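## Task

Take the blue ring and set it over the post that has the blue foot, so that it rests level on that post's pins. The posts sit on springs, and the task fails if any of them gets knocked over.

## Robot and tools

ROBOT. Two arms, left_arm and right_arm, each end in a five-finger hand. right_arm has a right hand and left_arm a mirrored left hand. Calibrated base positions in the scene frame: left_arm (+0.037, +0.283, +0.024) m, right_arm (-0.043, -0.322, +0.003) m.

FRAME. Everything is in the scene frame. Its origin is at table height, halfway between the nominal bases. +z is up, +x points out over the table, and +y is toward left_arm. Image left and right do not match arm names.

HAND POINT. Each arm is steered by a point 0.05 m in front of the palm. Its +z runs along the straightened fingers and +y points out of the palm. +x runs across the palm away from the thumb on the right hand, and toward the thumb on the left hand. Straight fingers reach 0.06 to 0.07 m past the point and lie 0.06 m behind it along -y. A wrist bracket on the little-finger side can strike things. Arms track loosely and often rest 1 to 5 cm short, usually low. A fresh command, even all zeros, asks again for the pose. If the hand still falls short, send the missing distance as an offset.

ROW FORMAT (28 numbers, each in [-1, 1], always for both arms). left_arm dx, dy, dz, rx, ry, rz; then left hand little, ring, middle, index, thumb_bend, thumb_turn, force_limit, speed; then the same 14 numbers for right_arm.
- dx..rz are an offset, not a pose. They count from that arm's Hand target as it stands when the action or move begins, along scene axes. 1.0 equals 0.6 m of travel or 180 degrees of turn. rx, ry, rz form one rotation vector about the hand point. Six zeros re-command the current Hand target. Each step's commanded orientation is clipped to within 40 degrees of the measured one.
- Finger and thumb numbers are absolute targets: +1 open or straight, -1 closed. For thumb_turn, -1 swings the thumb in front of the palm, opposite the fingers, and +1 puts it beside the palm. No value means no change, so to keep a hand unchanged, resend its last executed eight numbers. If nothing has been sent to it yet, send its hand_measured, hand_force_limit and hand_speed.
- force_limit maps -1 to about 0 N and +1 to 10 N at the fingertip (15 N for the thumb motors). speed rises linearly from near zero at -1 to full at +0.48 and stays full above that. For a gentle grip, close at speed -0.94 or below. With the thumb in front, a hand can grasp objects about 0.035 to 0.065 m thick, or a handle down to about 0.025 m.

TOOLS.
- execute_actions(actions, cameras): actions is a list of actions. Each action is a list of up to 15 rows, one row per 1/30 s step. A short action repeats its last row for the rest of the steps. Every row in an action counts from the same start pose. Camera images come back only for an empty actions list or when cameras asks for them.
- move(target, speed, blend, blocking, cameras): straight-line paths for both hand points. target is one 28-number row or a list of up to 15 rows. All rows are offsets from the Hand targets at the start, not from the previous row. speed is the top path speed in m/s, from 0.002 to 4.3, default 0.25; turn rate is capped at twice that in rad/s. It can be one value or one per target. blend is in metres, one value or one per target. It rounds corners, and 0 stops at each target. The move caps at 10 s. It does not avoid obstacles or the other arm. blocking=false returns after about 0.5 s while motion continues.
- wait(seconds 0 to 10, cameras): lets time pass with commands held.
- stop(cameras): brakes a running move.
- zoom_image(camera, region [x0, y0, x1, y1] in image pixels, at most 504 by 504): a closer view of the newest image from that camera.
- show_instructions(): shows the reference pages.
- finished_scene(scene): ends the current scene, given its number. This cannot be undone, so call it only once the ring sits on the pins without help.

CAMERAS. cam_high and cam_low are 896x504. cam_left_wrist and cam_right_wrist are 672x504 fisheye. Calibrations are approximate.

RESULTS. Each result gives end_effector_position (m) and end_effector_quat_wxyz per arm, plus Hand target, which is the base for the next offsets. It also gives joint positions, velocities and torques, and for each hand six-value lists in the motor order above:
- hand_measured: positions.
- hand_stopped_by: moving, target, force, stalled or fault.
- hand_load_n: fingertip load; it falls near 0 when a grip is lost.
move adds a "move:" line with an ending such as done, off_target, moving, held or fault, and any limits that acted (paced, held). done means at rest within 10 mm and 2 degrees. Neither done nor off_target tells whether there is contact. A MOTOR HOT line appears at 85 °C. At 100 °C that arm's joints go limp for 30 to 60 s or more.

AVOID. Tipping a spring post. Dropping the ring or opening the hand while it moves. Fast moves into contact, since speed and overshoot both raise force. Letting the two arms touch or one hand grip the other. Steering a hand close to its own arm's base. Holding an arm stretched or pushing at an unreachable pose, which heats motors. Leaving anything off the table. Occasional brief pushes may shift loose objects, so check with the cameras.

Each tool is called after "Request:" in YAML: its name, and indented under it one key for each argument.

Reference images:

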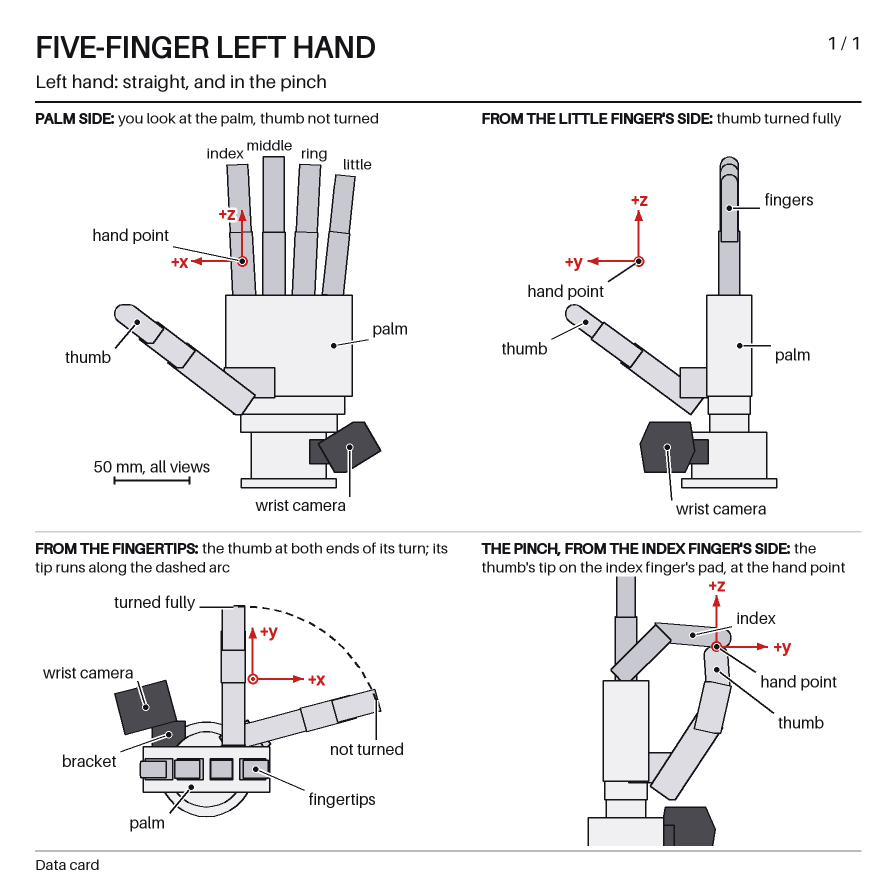

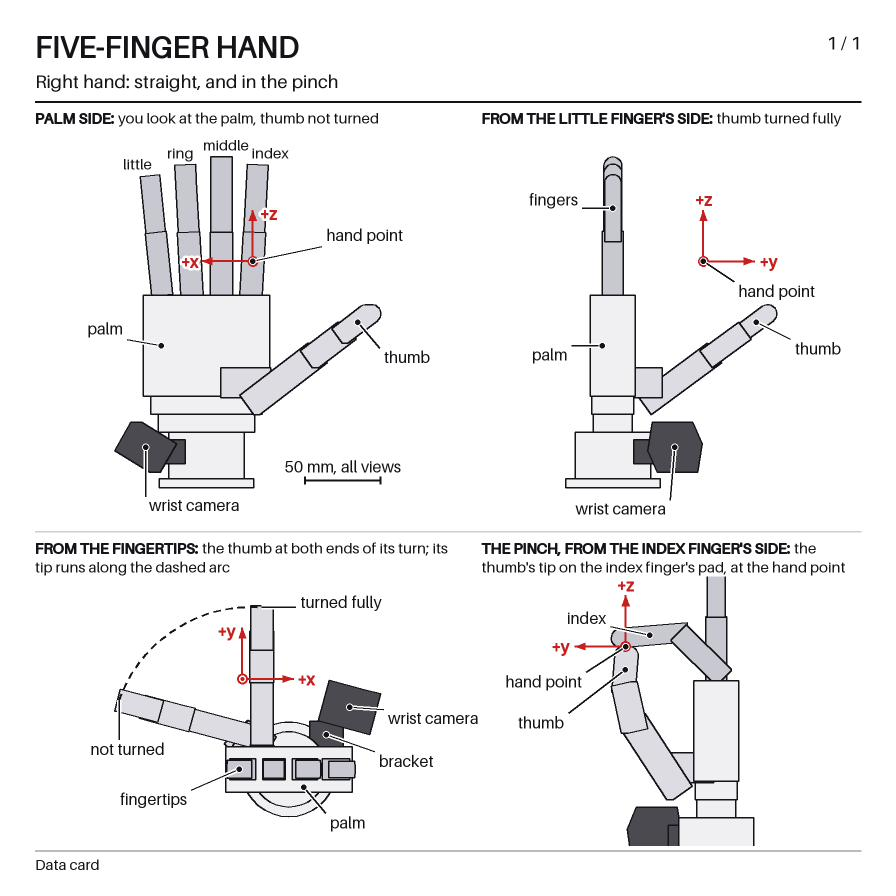

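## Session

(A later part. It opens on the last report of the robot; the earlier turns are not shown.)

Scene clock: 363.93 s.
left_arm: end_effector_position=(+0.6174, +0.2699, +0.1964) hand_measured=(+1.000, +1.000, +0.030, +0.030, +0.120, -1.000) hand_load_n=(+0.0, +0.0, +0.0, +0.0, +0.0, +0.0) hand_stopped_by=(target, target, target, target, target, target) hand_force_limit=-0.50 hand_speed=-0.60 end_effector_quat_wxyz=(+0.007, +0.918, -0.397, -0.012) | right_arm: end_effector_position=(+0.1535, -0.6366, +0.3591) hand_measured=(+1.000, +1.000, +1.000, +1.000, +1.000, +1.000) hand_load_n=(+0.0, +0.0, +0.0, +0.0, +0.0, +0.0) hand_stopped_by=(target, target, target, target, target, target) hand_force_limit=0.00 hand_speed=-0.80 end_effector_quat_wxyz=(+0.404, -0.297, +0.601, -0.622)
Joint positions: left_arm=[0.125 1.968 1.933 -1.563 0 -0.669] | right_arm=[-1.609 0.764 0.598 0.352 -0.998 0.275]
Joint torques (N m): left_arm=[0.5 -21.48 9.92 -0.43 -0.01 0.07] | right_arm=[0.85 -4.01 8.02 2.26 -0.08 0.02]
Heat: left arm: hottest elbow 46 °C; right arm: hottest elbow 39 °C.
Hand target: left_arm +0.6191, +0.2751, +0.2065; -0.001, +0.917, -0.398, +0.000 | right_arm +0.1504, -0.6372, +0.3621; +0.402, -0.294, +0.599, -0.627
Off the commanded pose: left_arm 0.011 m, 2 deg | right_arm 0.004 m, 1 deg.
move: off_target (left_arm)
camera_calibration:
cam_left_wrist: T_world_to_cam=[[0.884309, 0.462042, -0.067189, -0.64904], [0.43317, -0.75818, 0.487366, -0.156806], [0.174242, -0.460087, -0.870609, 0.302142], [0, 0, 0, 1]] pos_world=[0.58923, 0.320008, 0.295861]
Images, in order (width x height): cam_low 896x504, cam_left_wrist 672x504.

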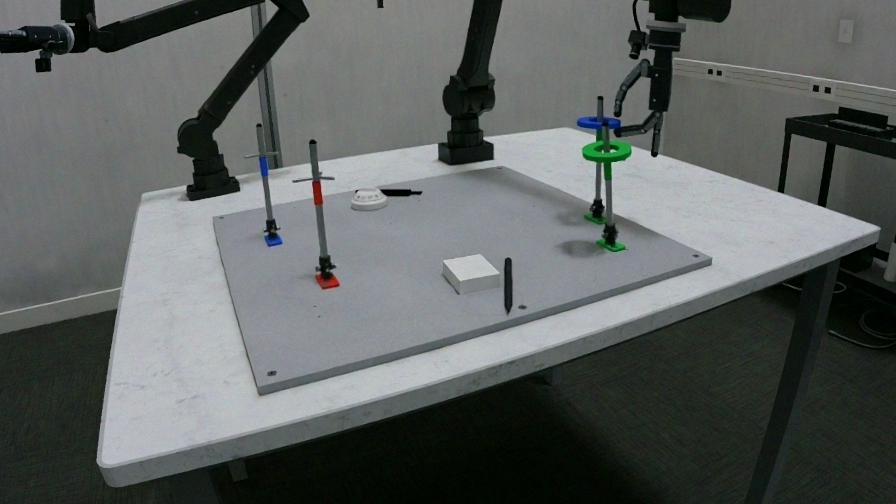

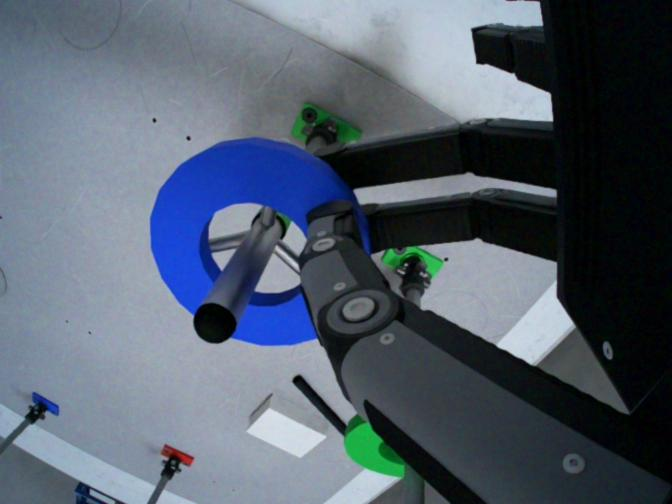

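Request:
move:
  target: [0,0,0,0,0,0,1,1,-0.4,-0.4,0.12,-1,-0.5,-0.88,0,0,0,0,0,0,1,1,1,1,1,1,0,-0.8]
  speed: 0.05
  cameras: ["cam_low","cam_left_wrist"]

Request:
zoom_image:
  camera: "cam_low"
  region: [560, 80, 700, 220]

Scene clock: 373.40 s.
left_arm: end_effector_position=(+0.6174, +0.2699, +0.1964) hand_measured=(+1.000, +1.000, -0.124, -0.124, +0.120, -1.000) hand_load_n=(+0.0, +0.0, +7.5, +4.0, +0.5, -0.5) hand_stopped_by=(target, target, force, force, target, target) hand_force_limit=-0.50 hand_speed=-0.88 end_effector_quat_wxyz=(+0.007, +0.918, -0.397, -0.012) | right_arm: end_effector_position=(+0.1535, -0.6366, +0.3591) hand_measured=(+1.000, +1.000, +1.000, +1.000, +1.000, +1.000) hand_load_n=(+0.0, +0.0, +0.0, +0.0, +0.5, +0.0) hand_stopped_by=(target, target, target, target, target, target) hand_force_limit=0.00 hand_speed=-0.80 end_effector_quat_wxyz=(+0.404, -0.297, +0.601, -0.622)
Joint positions: left_arm=[0.125 1.968 1.933 -1.563 0 -0.669] | right_arm=[-1.609 0.764 0.598 0.352 -0.998 0.275]
Joint torques (N m): left_arm=[0.38 -21.42 9.91 -0.42 -0.01 0.07] | right_arm=[0.56 -4.13 7.92 2.14 -0.1 0.02]
Heat: left arm: hottest elbow 44 °C; right arm: hottest elbow 39 °C.
Hand target: left_arm +0.6191, +0.2751, +0.2065; -0.001, +0.917, -0.398, +0.000 | right_arm +0.1504, -0.6372, +0.3621; +0.402, -0.294, +0.599, -0.627
Off the commanded pose: left_arm 0.011 m, 2 deg | right_arm 0.004 m, 1 deg.
move: off_target (left_arm)
camera_calibration:
cam_left_wrist: T_world_to_cam=[[0.884309, 0.462042, -0.067189, -0.64904], [0.43317, -0.75818, 0.487366, -0.156806], [0.174242, -0.460087, -0.870609, 0.302142], [0, 0, 0, 1]] pos_world=[0.58923, 0.320008, 0.295861]
Images, in order (width x height): cam_low 896x504, cam_left_wrist 672x504.

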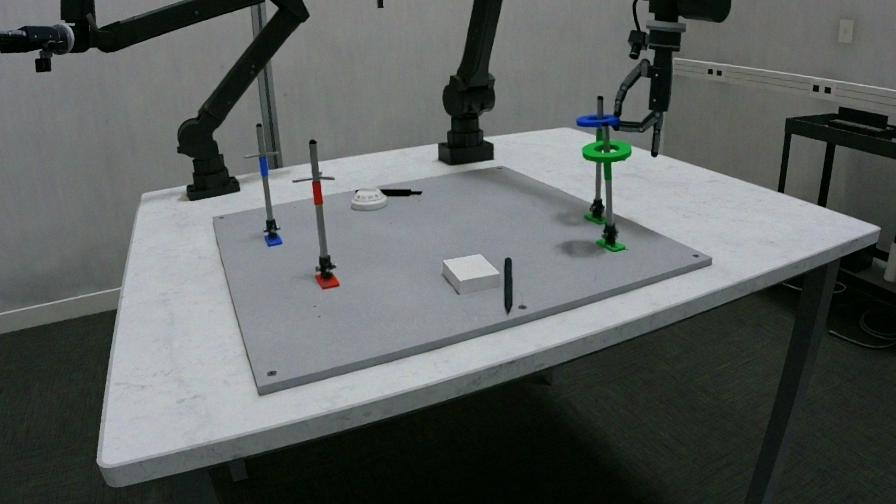

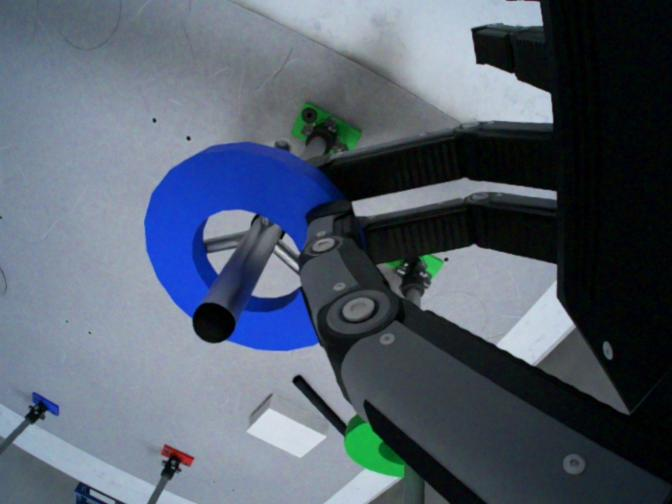

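Scaled by 3.600 from the camera's 896x504 image, which has a finer 1280x720 frame.

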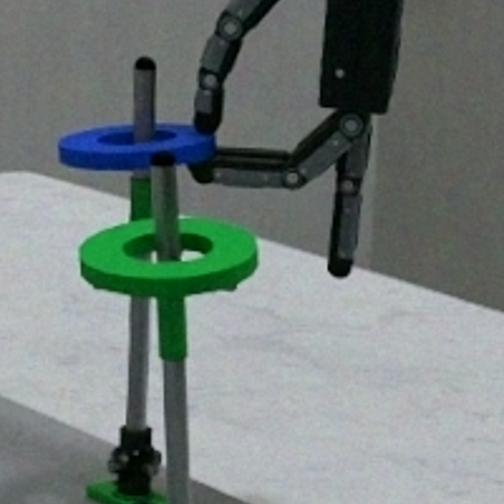

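Request:
move:
  target:
    - [0.004,0,0.08,0,0,0,1,1,-0.4,-0.4,0.12,-1,-0.5,-0.88,0,0,0,0,0,0,1,1,1,1,1,1,0,-0.8]
    - [0.004,0,0.15,0,0,0,1,1,-0.4,-0.4,0.12,-1,-0.5,-0.88,0,0,0,0,0,0,1,1,1,1,1,1,0,-0.8]
  speed: 0.08
  blend: 0.01
  cameras: ["cam_low","cam_left_wrist","cam_high"]

Request:
zoom_image:
  camera: "cam_low"
  region: [560, 20, 700, 220]

Scene clock: 381.70 s.
left_arm: end_effector_position=(+0.6148, +0.2696, +0.2579) hand_measured=(+1.000, +1.000, -0.124, -0.124, +0.120, -1.000) hand_load_n=(+0.0, +0.0, +7.5, +4.0, +0.5, -0.5) hand_stopped_by=(target, target, force, force, target, target) hand_force_limit=-0.50 hand_speed=-0.88 end_effector_quat_wxyz=(+0.003, +0.918, -0.396, +0.000) | right_arm: end_effector_position=(+0.1535, -0.6366, +0.3591) hand_measured=(+1.000, +1.000, +1.000, +1.000, +1.000, +1.000) hand_load_n=(+0.0, +0.0, +0.0, +0.0, +0.0, -0.5) hand_stopped_by=(target, target, target, target, target, target) hand_force_limit=0.00 hand_speed=-0.80 end_effector_quat_wxyz=(+0.404, -0.297, +0.601, -0.622)
Joint positions: left_arm=[0.127 1.947 2.063 -1.69 0.005 -0.669] | right_arm=[-1.609 0.764 0.598 0.352 -0.998 0.275]
Joint torques (N m): left_arm=[0.91 -22.59 14.35 -0.95 0.19 0.02] | right_arm=[0.32 -3.43 8.02 2.19 -0.06 0.02]
Heat: left arm: hottest elbow 44 °C; right arm: hottest elbow 39 °C.
Hand target: left_arm +0.6214, +0.2751, +0.2964; +0.000, +0.917, -0.398, +0.000 | right_arm +0.1504, -0.6372, +0.3621; +0.402, -0.294, +0.599, -0.627
Off the commanded pose: left_arm 0.039 m, 0 deg | right_arm 0.004 m, 1 deg.
joint sent to its limit (left arm) — joint 4 (wrist pitch), lower limit. The joint targets are off in orientation, not in position.
move: off_target (left_arm)
camera_calibration:
cam_left_wrist: T_world_to_cam=[[0.884988, 0.463274, -0.0466239, -0.648412], [0.422145, -0.756088, 0.500124, -0.182957], [0.196443, -0.462286, -0.864698, 0.341453], [0, 0, 0, 1]] pos_world=[0.583995, 0.31991, 0.356523]
Images, in order (width x height): cam_high 896x504, cam_low 896x504, cam_left_wrist 672x504.

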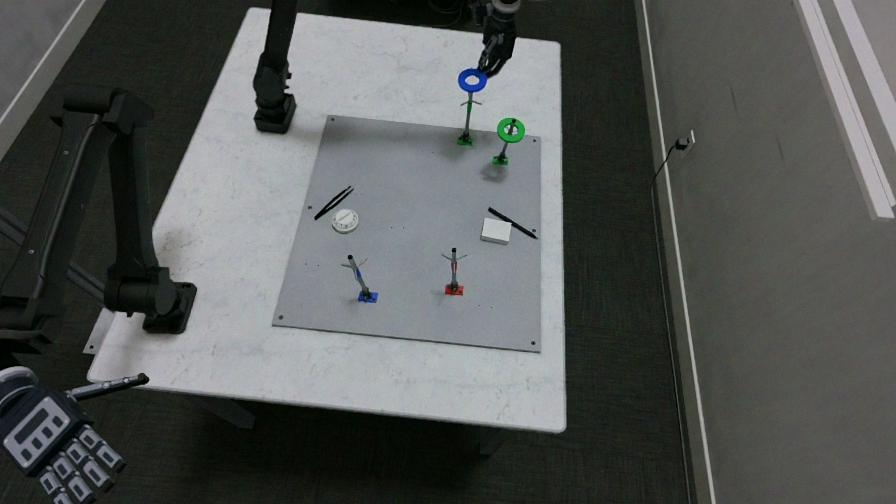

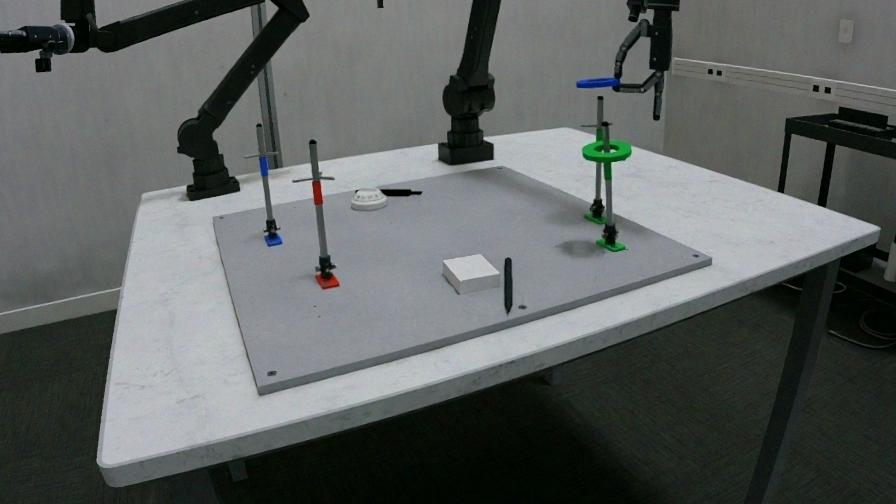

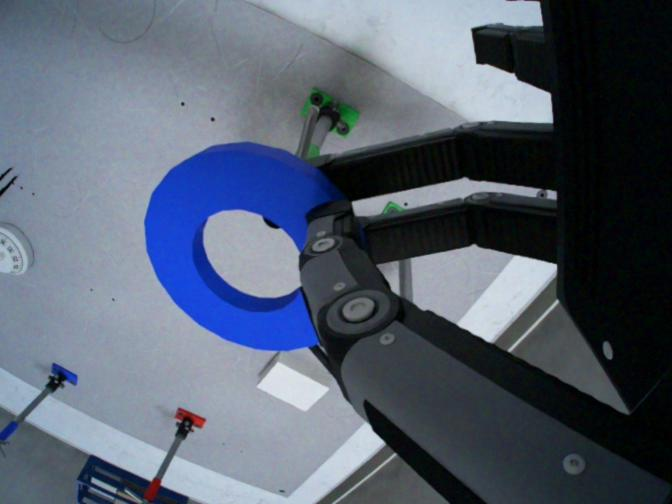

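Scaled by 2.520 from the camera's 896x504 image, which has a finer 1280x720 frame.

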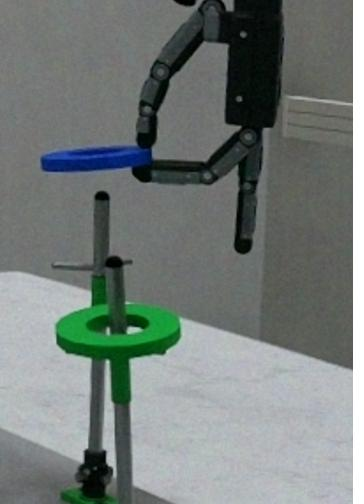

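Request:
move:
  target:
    - [-0.2023,0,0.056,0,0,0,1,1,-0.4,-0.4,0.12,-1,-0.5,-0.88,0,0,0,0,0,0,1,1,1,1,1,1,0,-0.8]
    - [-0.4857,-0.4585,0.056,0,0,-0.4617,1,1,-0.4,-0.4,0.12,-1,-0.5,-0.88,0,0,0,0,0,0,1,1,1,1,1,1,0,-0.8]
  speed: 0.2
  blend: 0.05
  cameras: ["cam_low","cam_left_wrist","cam_high"]

Scene clock: 429.73 s.
left_arm: end_effector_position=(+0.3228, +0.0063, +0.3156) hand_measured=(+1.000, +1.000, -0.124, -0.124, +0.120, -1.000) hand_load_n=(+0.0, +0.0, +7.5, +4.0, +1.0, -0.5) hand_stopped_by=(target, target, force, force, target, target) hand_force_limit=-0.50 hand_speed=-0.88 end_effector_quat_wxyz=(-0.001, -0.429, +0.903, -0.005) | right_arm: end_effector_position=(+0.1535, -0.6366, +0.3591) hand_measured=(+1.000, +1.000, +1.000, +1.000, +1.000, +1.000) hand_load_n=(+0.0, +0.0, +0.0, +0.0, +0.0, -0.5) hand_stopped_by=(target, target, target, target, target, target) hand_force_limit=0.00 hand_speed=-0.80 end_effector_quat_wxyz=(+0.404, -0.297, +0.601, -0.622)
Joint positions: left_arm=[-0.646 1.533 1.661 -1.691 0.005 -0.003] | right_arm=[-1.609 0.764 0.598 0.352 -0.998 0.275]
Joint torques (N m): left_arm=[-0.32 -12.34 14.09 -0.9 -0.06 0.1] | right_arm=[0.26 -3.84 7.99 2.18 -0.07 0]
Heat: left arm: hottest elbow 47 °C; right arm: hottest elbow 40 °C.
Hand target: left_arm +0.3301, +0.0000, +0.3299; +0.000, -0.422, +0.906, +0.000 | right_arm +0.1504, -0.6372, +0.3621; +0.402, -0.294, +0.599, -0.627
Off the commanded pose: left_arm 0.017 m, 1 deg | right_arm 0.004 m, 1 deg.
joint sent to its limit (left arm) — joint 4 (wrist pitch), lower limit. The joint targets are off in orientation, not in position.
move: off_target (left_arm)
camera_calibration:
cam_left_wrist: T_world_to_cam=[[0.575946, -0.816851, -0.032248, -0.162018], [-0.698601, -0.51229, 0.499516, 0.0728511], [-0.42455, -0.265166, -0.865705, 0.526427], [0, 0, 0, 1]] pos_world=[0.367702, 0.0445666, 0.414115]
Images, in order (width x height): cam_high 896x504, cam_low 896x504, cam_left_wrist 672x504.

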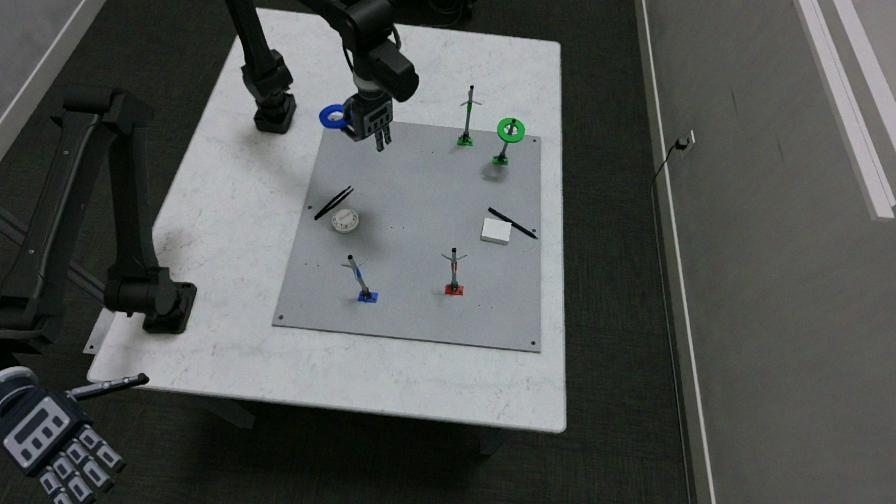

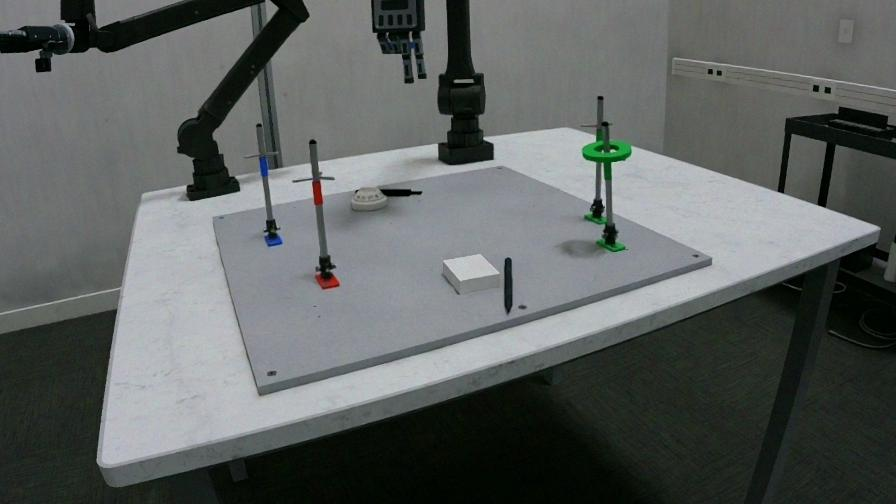

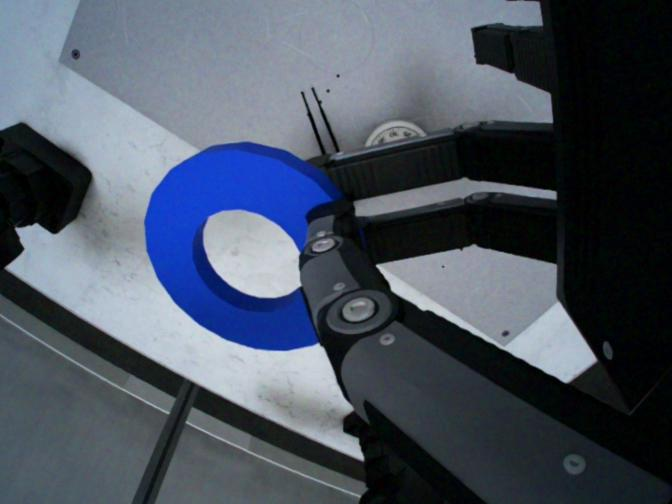

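Request:
move:
  target:
    - [-0.15,-0.333,-0.008,0,0,-0.444,1,1,-0.4,-0.4,0.12,-1,-0.5,-0.88,0,0,0,0,0,0,1,1,1,1,1,1,0,-0.8]
    - [-0.1,-0.45,-0.02,0,0,-0.511,1,1,-0.4,-0.4,0.12,-1,-0.5,-0.88,0,0,0,0,0,0,1,1,1,1,1,1,0,-0.8]
  speed: 0.2
  blend: 0.03
  cameras: ["cam_low","cam_left_wrist","cam_high"]

Scene clock: 442.47 s.
left_arm: end_effector_position=(+0.2704, -0.2583, +0.3059) hand_measured=(+1.000, +1.000, -0.124, -0.124, +0.120, -1.000) hand_load_n=(+0.0, +0.0, +7.5, +4.0, +0.5, -0.5) hand_stopped_by=(target, target, force, force, target, target) hand_force_limit=-0.50 hand_speed=-0.88 end_effector_quat_wxyz=(+0.055, +0.354, +0.932, -0.056) | right_arm: end_effector_position=(+0.1535, -0.6366, +0.3591) hand_measured=(+1.000, +1.000, +1.000, +1.000, +1.000, +1.000) hand_load_n=(+0.0, +0.0, +0.0, +0.0, +0.0, +0.0) hand_stopped_by=(target, target, target, target, target, target) hand_force_limit=0.00 hand_speed=-0.80 end_effector_quat_wxyz=(+0.404, -0.297, +0.601, -0.622)
Joint positions: left_arm=[-1.19 1.978 2.254 -1.691 -0.011 1.067] | right_arm=[-1.609 0.764 0.598 0.352 -0.998 0.275]
Joint torques (N m): left_arm=[-1.08 -19.14 14.64 -0.59 -0.15 0.1] | right_arm=[0.26 -4.31 8.06 2.32 -0.09 0.03]
Motor temperatures (°C): left_arm=[24 37 49 25 23 24] | right_arm=[27 27 40 26 27 26]
Heat: left arm: hottest elbow 49 °C; right arm: hottest elbow 40 °C.
Hand target: left_arm +0.2701, -0.2700, +0.3180; +0.000, +0.359, +0.934, +0.000 | right_arm +0.1504, -0.6372, +0.3621; +0.402, -0.294, +0.599, -0.627
Off the commanded pose: left_arm 0.017 m, 9 deg | right_arm 0.004 m, 1 deg.
joint sent to its limit (left arm) — joint 4 (wrist pitch), lower limit. The joint targets are off in orientation, not in position.
move: off_target (left_arm)
camera_calibration:
cam_left_wrist: T_world_to_cam=[[-0.838282, -0.544984, -0.0165921, 0.0994283], [-0.513961, 0.779673, 0.357706, 0.232673], [-0.182008, 0.308387, -0.933687, 0.529018], [0, 0, 0, 1]] pos_world=[0.299219, -0.290364, 0.412358]
Images, in order (width x height): cam_high 896x504, cam_low 896x504, cam_left_wrist 672x504.

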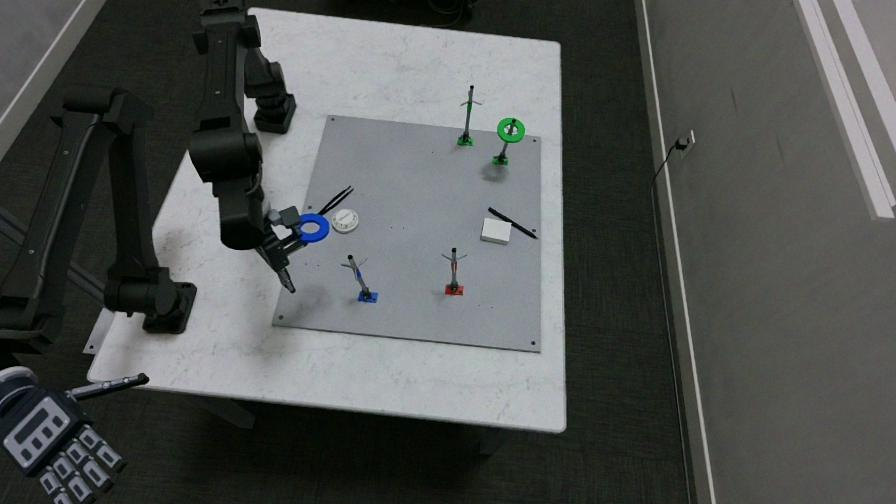

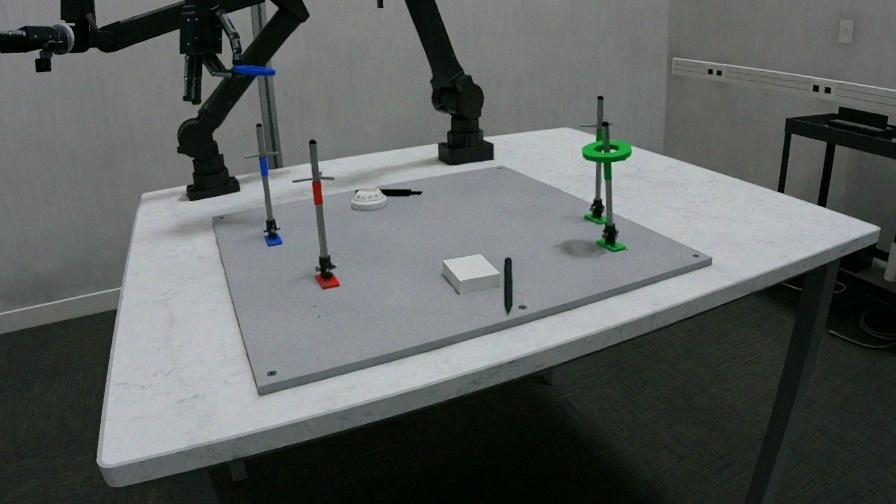

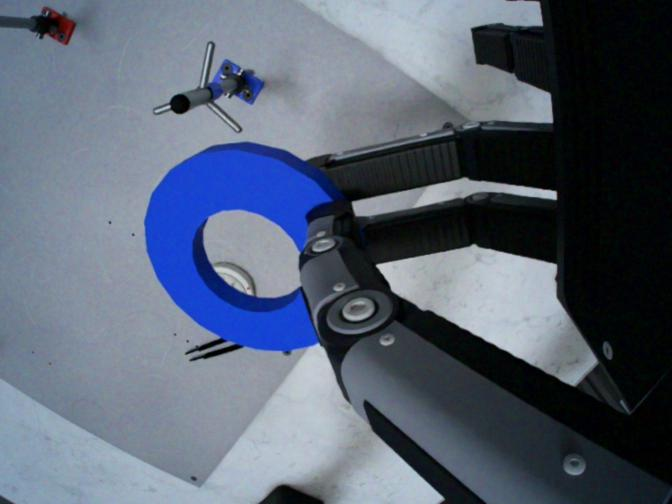

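Request:
zoom_image:
  camera: "cam_left_wrist"
  region: [130, 20, 290, 180]

Request:
zoom_image:
  camera: "cam_high"
  region: [270, 200, 400, 320]

Scaled by 3.150 from the camera's 672x504 image, which has a finer 960x720 frame.

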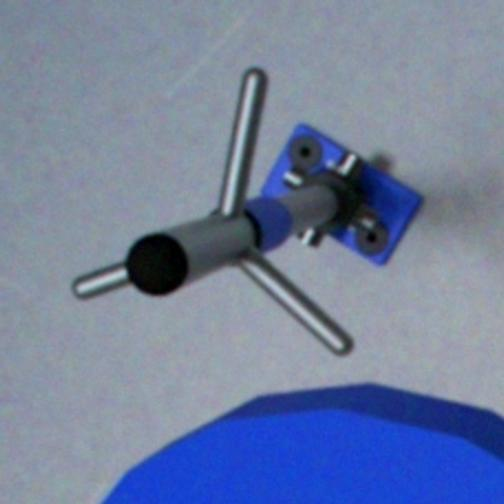

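Scaled by 3.877 from the camera's 896x504 image, which has a finer 1280x720 frame.

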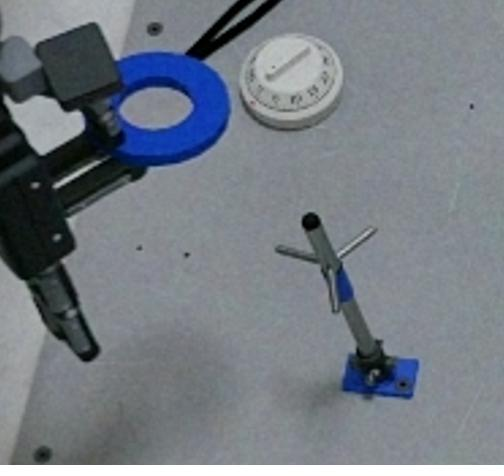

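Request:
move:
  target: [0.108,-0.013,0,0,0,0,1,1,-0.4,-0.4,0.12,-1,-0.5,-0.88,0,0,0,0,0,0,1,1,1,1,1,1,0,-0.8]
  speed: 0.1
  cameras: ["cam_low","cam_left_wrist","cam_high"]

Request:
zoom_image:
  camera: "cam_low"
  region: [180, 40, 340, 240]

Request:
zoom_image:
  camera: "cam_high"
  region: [270, 200, 400, 320]

Scene clock: 469.57 s.
left_arm: end_effector_position=(+0.3266, -0.2698, +0.3099) hand_measured=(+1.000, +1.000, -0.124, -0.124, +0.120, -1.000) hand_load_n=(+0.0, +0.0, +7.5, +4.5, +0.5, -0.5) hand_stopped_by=(target, target, force, force, target, target) hand_force_limit=-0.50 hand_speed=-0.88 end_effector_quat_wxyz=(+0.079, +0.363, +0.926, -0.069) | right_arm: end_effector_position=(+0.1535, -0.6366, +0.3591) hand_measured=(+1.000, +1.000, +1.000, +1.000, +1.000, +1.000) hand_load_n=(+0.0, +0.0, +0.0, +0.0, +0.0, +0.0) hand_stopped_by=(target, target, target, target, target, target) hand_force_limit=0.00 hand_speed=-0.80 end_effector_quat_wxyz=(+0.404, -0.297, +0.601, -0.622)
Joint positions: left_arm=[-1.12 2.049 2.377 -1.691 -0.015 1.16] | right_arm=[-1.609 0.764 0.598 0.352 -0.998 0.275]
Joint torques (N m): left_arm=[0.26 -19.43 14.64 -0.5 -0.13 0.09] | right_arm=[0.32 -3.9 8.02 2.17 -0.06 0.03]
Heat: left arm: hottest elbow 49 °C; right arm: hottest elbow 40 °C.
Hand target: left_arm +0.3349, -0.2777, +0.3180; +0.000, +0.359, +0.934, +0.000 | right_arm +0.1504, -0.6372, +0.3621; +0.402, -0.294, +0.599, -0.627
Off the commanded pose: left_arm 0.014 m, 12 deg | right_arm 0.004 m, 1 deg.
joint sent to its limit (left arm) — joint 4 (wrist pitch), lower limit. The joint targets are off in orientation, not in position.
move: off_target (left_arm)
camera_calibration:
cam_left_wrist: T_world_to_cam=[[-0.848413, -0.528662, -0.0266763, 0.151268], [-0.510338, 0.803545, 0.306382, 0.290292], [-0.140537, 0.273552, -0.951535, 0.529092], [0, 0, 0, 1]] pos_world=[0.350842, -0.298027, 0.418544]
Images, in order (width x height): cam_high 896x504, cam_low 896x504, cam_left_wrist 672x504.

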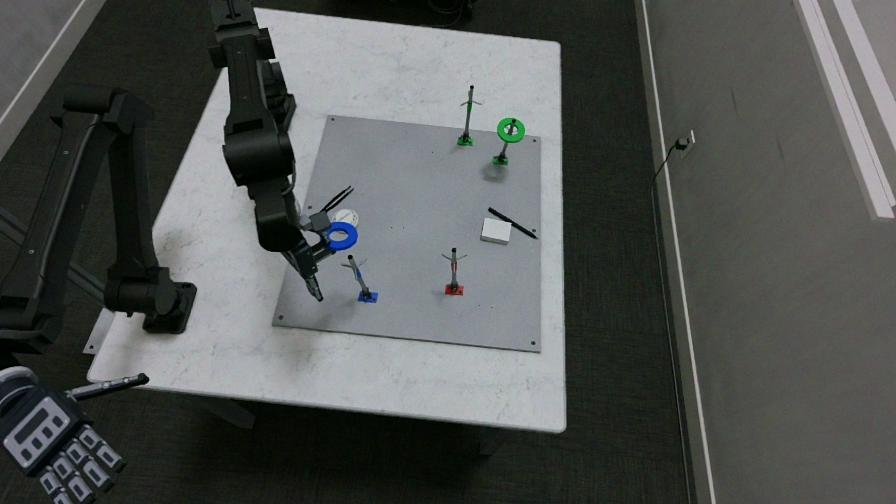

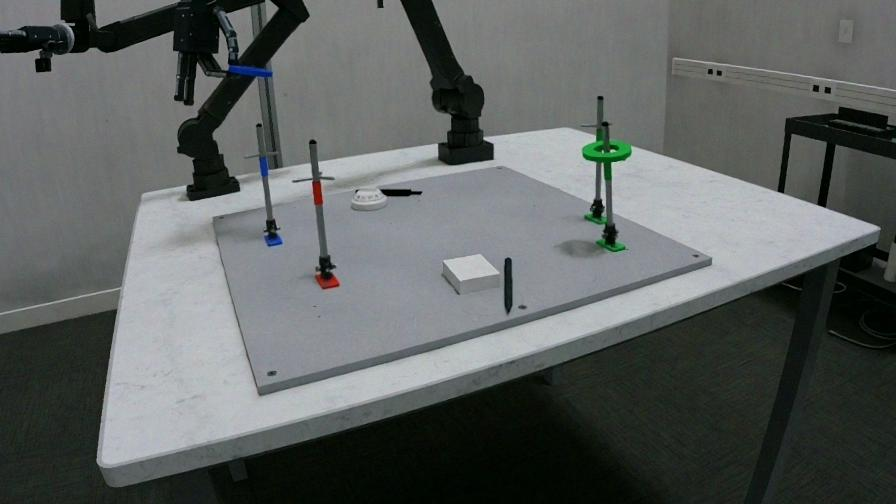

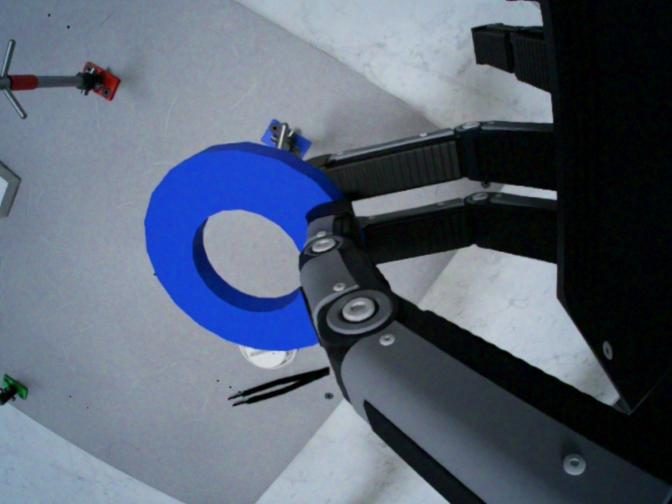

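Scaled by 2.520 from the camera's 896x504 image, which has a finer 1280x720 frame.

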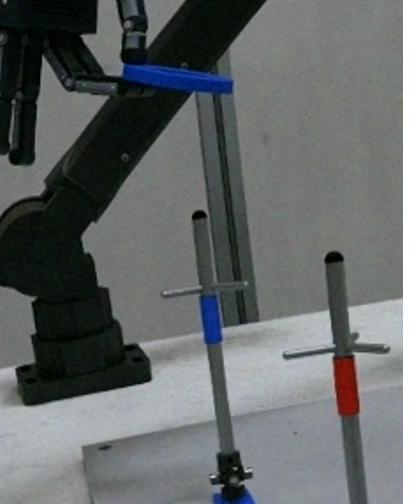

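Scaled by 3.877 from the camera's 896x504 image, which has a finer 1280x720 frame.

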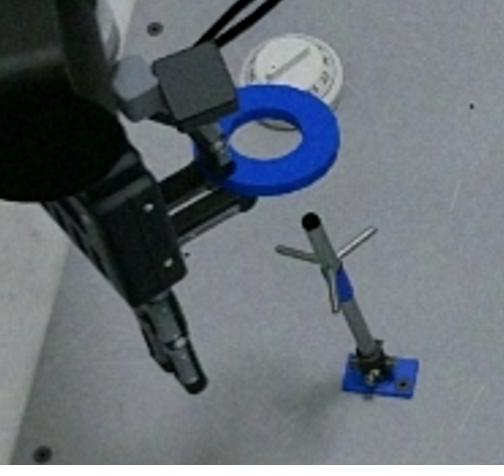

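Request:
move:
  target: [0.008,0.007,-0.065,0,0,0,1,1,-0.4,-0.4,0.12,-1,-0.5,-0.88,0,0,0,0,0,0,1,1,1,1,1,1,0,-0.8]
  speed: 0.08
  cameras: ["cam_low","cam_left_wrist","cam_high"]

Request:
zoom_image:
  camera: "cam_low"
  region: [180, 40, 340, 240]

Request:
zoom_image:
  camera: "cam_high"
  region: [270, 200, 400, 320]

Scene clock: 482.37 s.
left_arm: end_effector_position=(+0.3329, -0.2730, +0.2864) hand_measured=(+1.000, +1.000, -0.124, -0.124, +0.120, -1.000) hand_load_n=(+0.0, +0.0, +7.5, +4.0, +0.5, -0.5) hand_stopped_by=(target, target, force, force, target, target) hand_force_limit=-0.50 hand_speed=-0.88 end_effector_quat_wxyz=(+0.065, +0.362, +0.928, -0.055) | right_arm: end_effector_position=(+0.1535, -0.6366, +0.3591) hand_measured=(+1.000, +1.000, +1.000, +1.000, +1.000, +1.000) hand_load_n=(+0.0, +0.0, +0.0, +0.0, +0.0, +0.0) hand_stopped_by=(target, target, target, target, target, target) hand_force_limit=0.00 hand_speed=-0.80 end_effector_quat_wxyz=(+0.404, -0.297, +0.601, -0.622)
Joint positions: left_arm=[-1.113 2.088 2.377 -1.691 -0.013 1.163] | right_arm=[-1.609 0.764 0.598 0.352 -0.998 0.275]
Joint torques (N m): left_arm=[0.62 -20.25 10.77 -0.59 0.06 0.1] | right_arm=[0.85 -3.6 7.95 2.11 -0.08 0]
Heat: left arm: hottest elbow 49 °C; right arm: hottest elbow 40 °C.
Hand target: left_arm +0.3397, -0.2736, +0.2789; +0.000, +0.358, +0.934, +0.000 | right_arm +0.1504, -0.6372, +0.3621; +0.402, -0.294, +0.599, -0.627
Off the commanded pose: left_arm 0.010 m, 10 deg | right_arm 0.004 m, 1 deg.
joint sent to its limit (left arm) — joint 4 (wrist pitch), lower limit. The joint targets are off in orientation, not in position.
move: off_target (left_arm)
camera_calibration:
cam_left_wrist: T_world_to_cam=[[-0.847179, -0.530374, -0.0314781, 0.154799], [-0.507583, 0.790421, 0.342921, 0.288255], [-0.156995, 0.306493, -0.938837, 0.519225], [0, 0, 0, 1]] pos_world=[0.358971, -0.30488, 0.393492]
Images, in order (width x height): cam_high 896x504, cam_low 896x504, cam_left_wrist 672x504.

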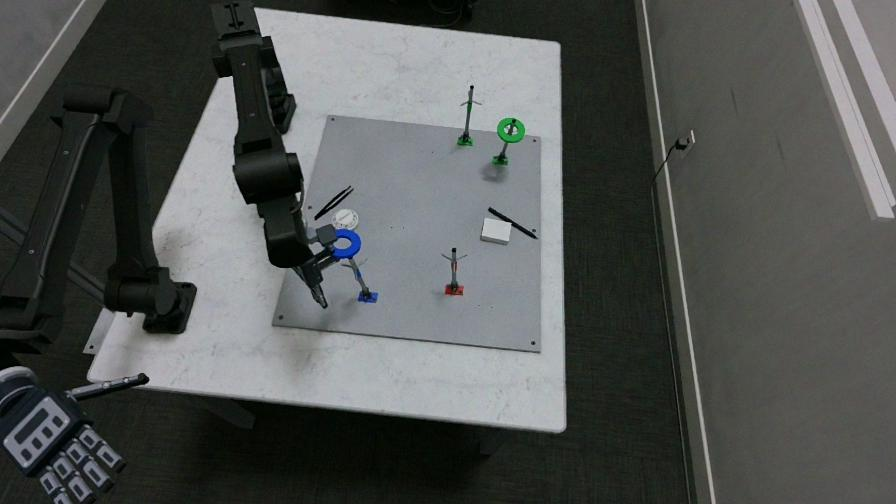

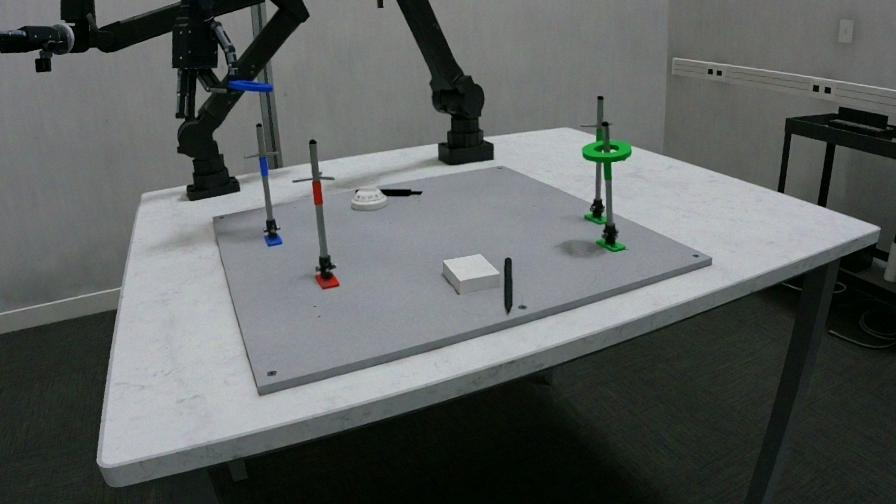

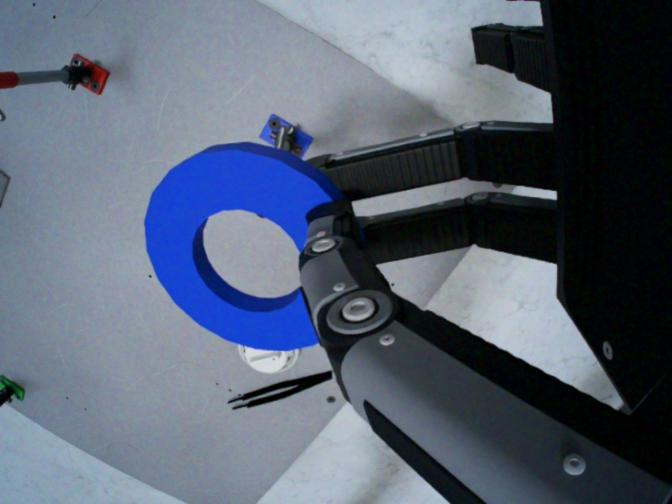

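Scaled by 2.520 from the camera's 896x504 image, which has a finer 1280x720 frame.

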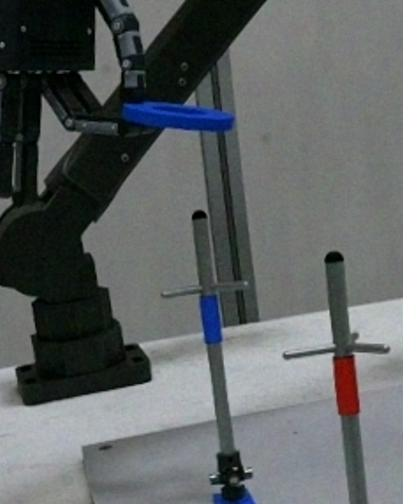

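Scaled by 3.877 from the camera's 896x504 image, which has a finer 1280x720 frame.

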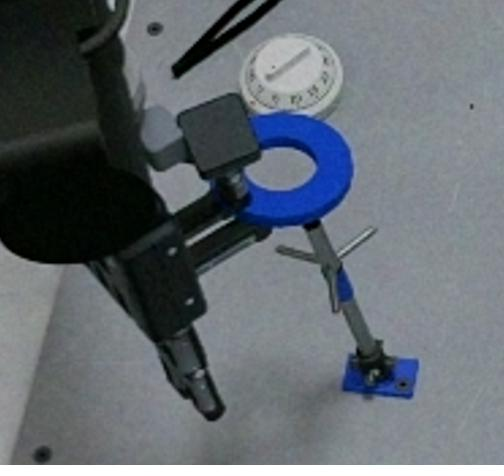

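Request:
move:
  target: [0.005,0.006,-0.06,0,0,0,1,1,-0.4,-0.4,0.12,-1,-0.5,-0.88,0,0,0,0,0,0,1,1,1,1,1,1,0,-0.8]
  speed: 0.06
  cameras: ["cam_low","cam_left_wrist","cam_high"]

Request:
zoom_image:
  camera: "cam_low"
  region: [180, 40, 340, 240]

Request:
zoom_image:
  camera: "cam_high"
  region: [270, 200, 400, 320]

Scene clock: 495.23 s.
left_arm: end_effector_position=(+0.3366, -0.2709, +0.2524) hand_measured=(+1.000, +1.000, -0.124, -0.124, +0.120, -1.000) hand_load_n=(+0.0, +0.0, +7.5, +4.0, +0.5, -0.5) hand_stopped_by=(target, target, force, force, target, target) hand_force_limit=-0.50 hand_speed=-0.88 end_effector_quat_wxyz=(+0.039, +0.360, +0.931, -0.034) | right_arm: end_effector_position=(+0.1535, -0.6366, +0.3591) hand_measured=(+1.000, +1.000, +1.000, +1.000, +1.000, +1.000) hand_load_n=(+0.0, +0.0, +0.0, +0.0, +0.0, -0.5) hand_stopped_by=(target, target, target, target, target, target) hand_force_limit=0.00 hand_speed=-0.80 end_effector_quat_wxyz=(+0.404, -0.297, +0.601, -0.622)
Joint positions: left_arm=[-1.104 2.128 2.351 -1.691 -0.007 1.165] | right_arm=[-1.609 0.764 0.598 0.352 -0.998 0.275]
Joint torques (N m): left_arm=[0.85 -20.6 10.24 -0.76 0.06 0.09] | right_arm=[0.56 -3.72 8.01 2.14 -0.09 0.02]
Heat: left arm: hottest elbow 48 °C; right arm: hottest elbow 40 °C.
Hand target: left_arm +0.3427, -0.2699, +0.2429; +0.000, +0.358, +0.934, +0.000 | right_arm +0.1504, -0.6372, +0.3621; +0.402, -0.294, +0.599, -0.627
Off the commanded pose: left_arm 0.011 m, 6 deg | right_arm 0.004 m, 1 deg.
joint sent to its limit (left arm) — joint 4 (wrist pitch), lower limit. The joint targets are off in orientation, not in position.
move: off_target (left_arm)
camera_calibration:
cam_left_wrist: T_world_to_cam=[[-0.844995, -0.533605, -0.0353369, 0.157335], [-0.500261, 0.765381, 0.404885, 0.275277], [-0.189002, 0.359803, -0.913685, 0.506179], [0, 0, 0, 1]] pos_world=[0.366327, -0.308862, 0.356593]
Images, in order (width x height): cam_high 896x504, cam_low 896x504, cam_left_wrist 672x504.

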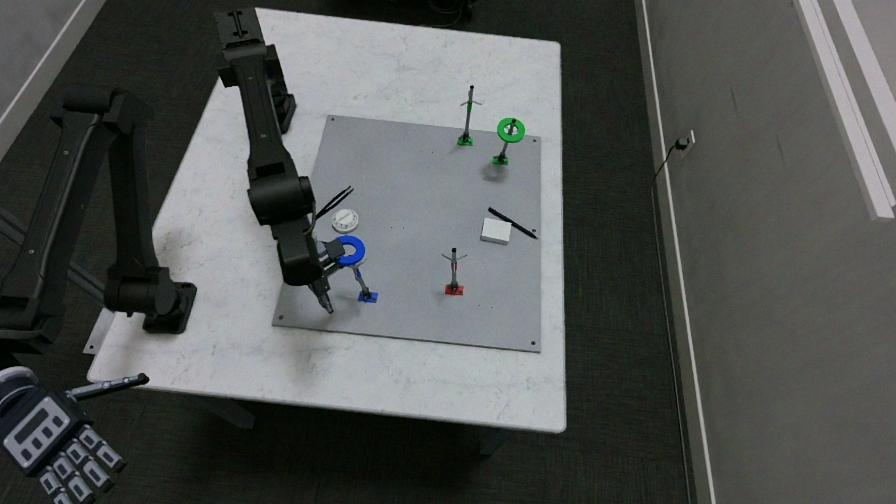

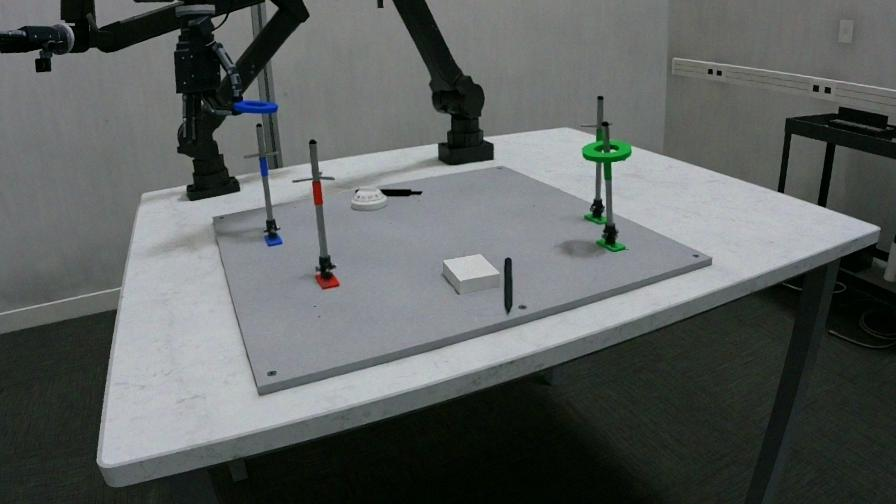

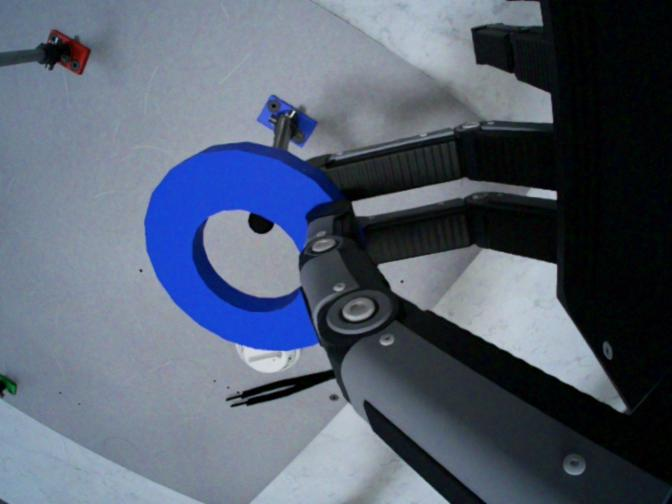

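Scaled by 2.520 from the camera's 896x504 image, which has a finer 1280x720 frame.

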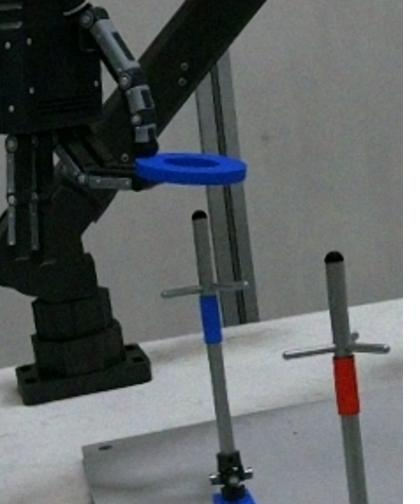

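Scaled by 3.877 from the camera's 896x504 image, which has a finer 1280x720 frame.

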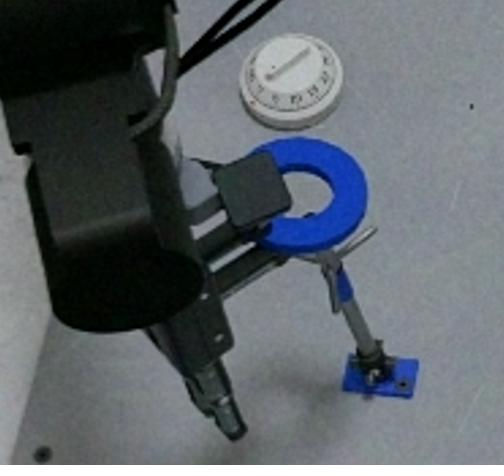

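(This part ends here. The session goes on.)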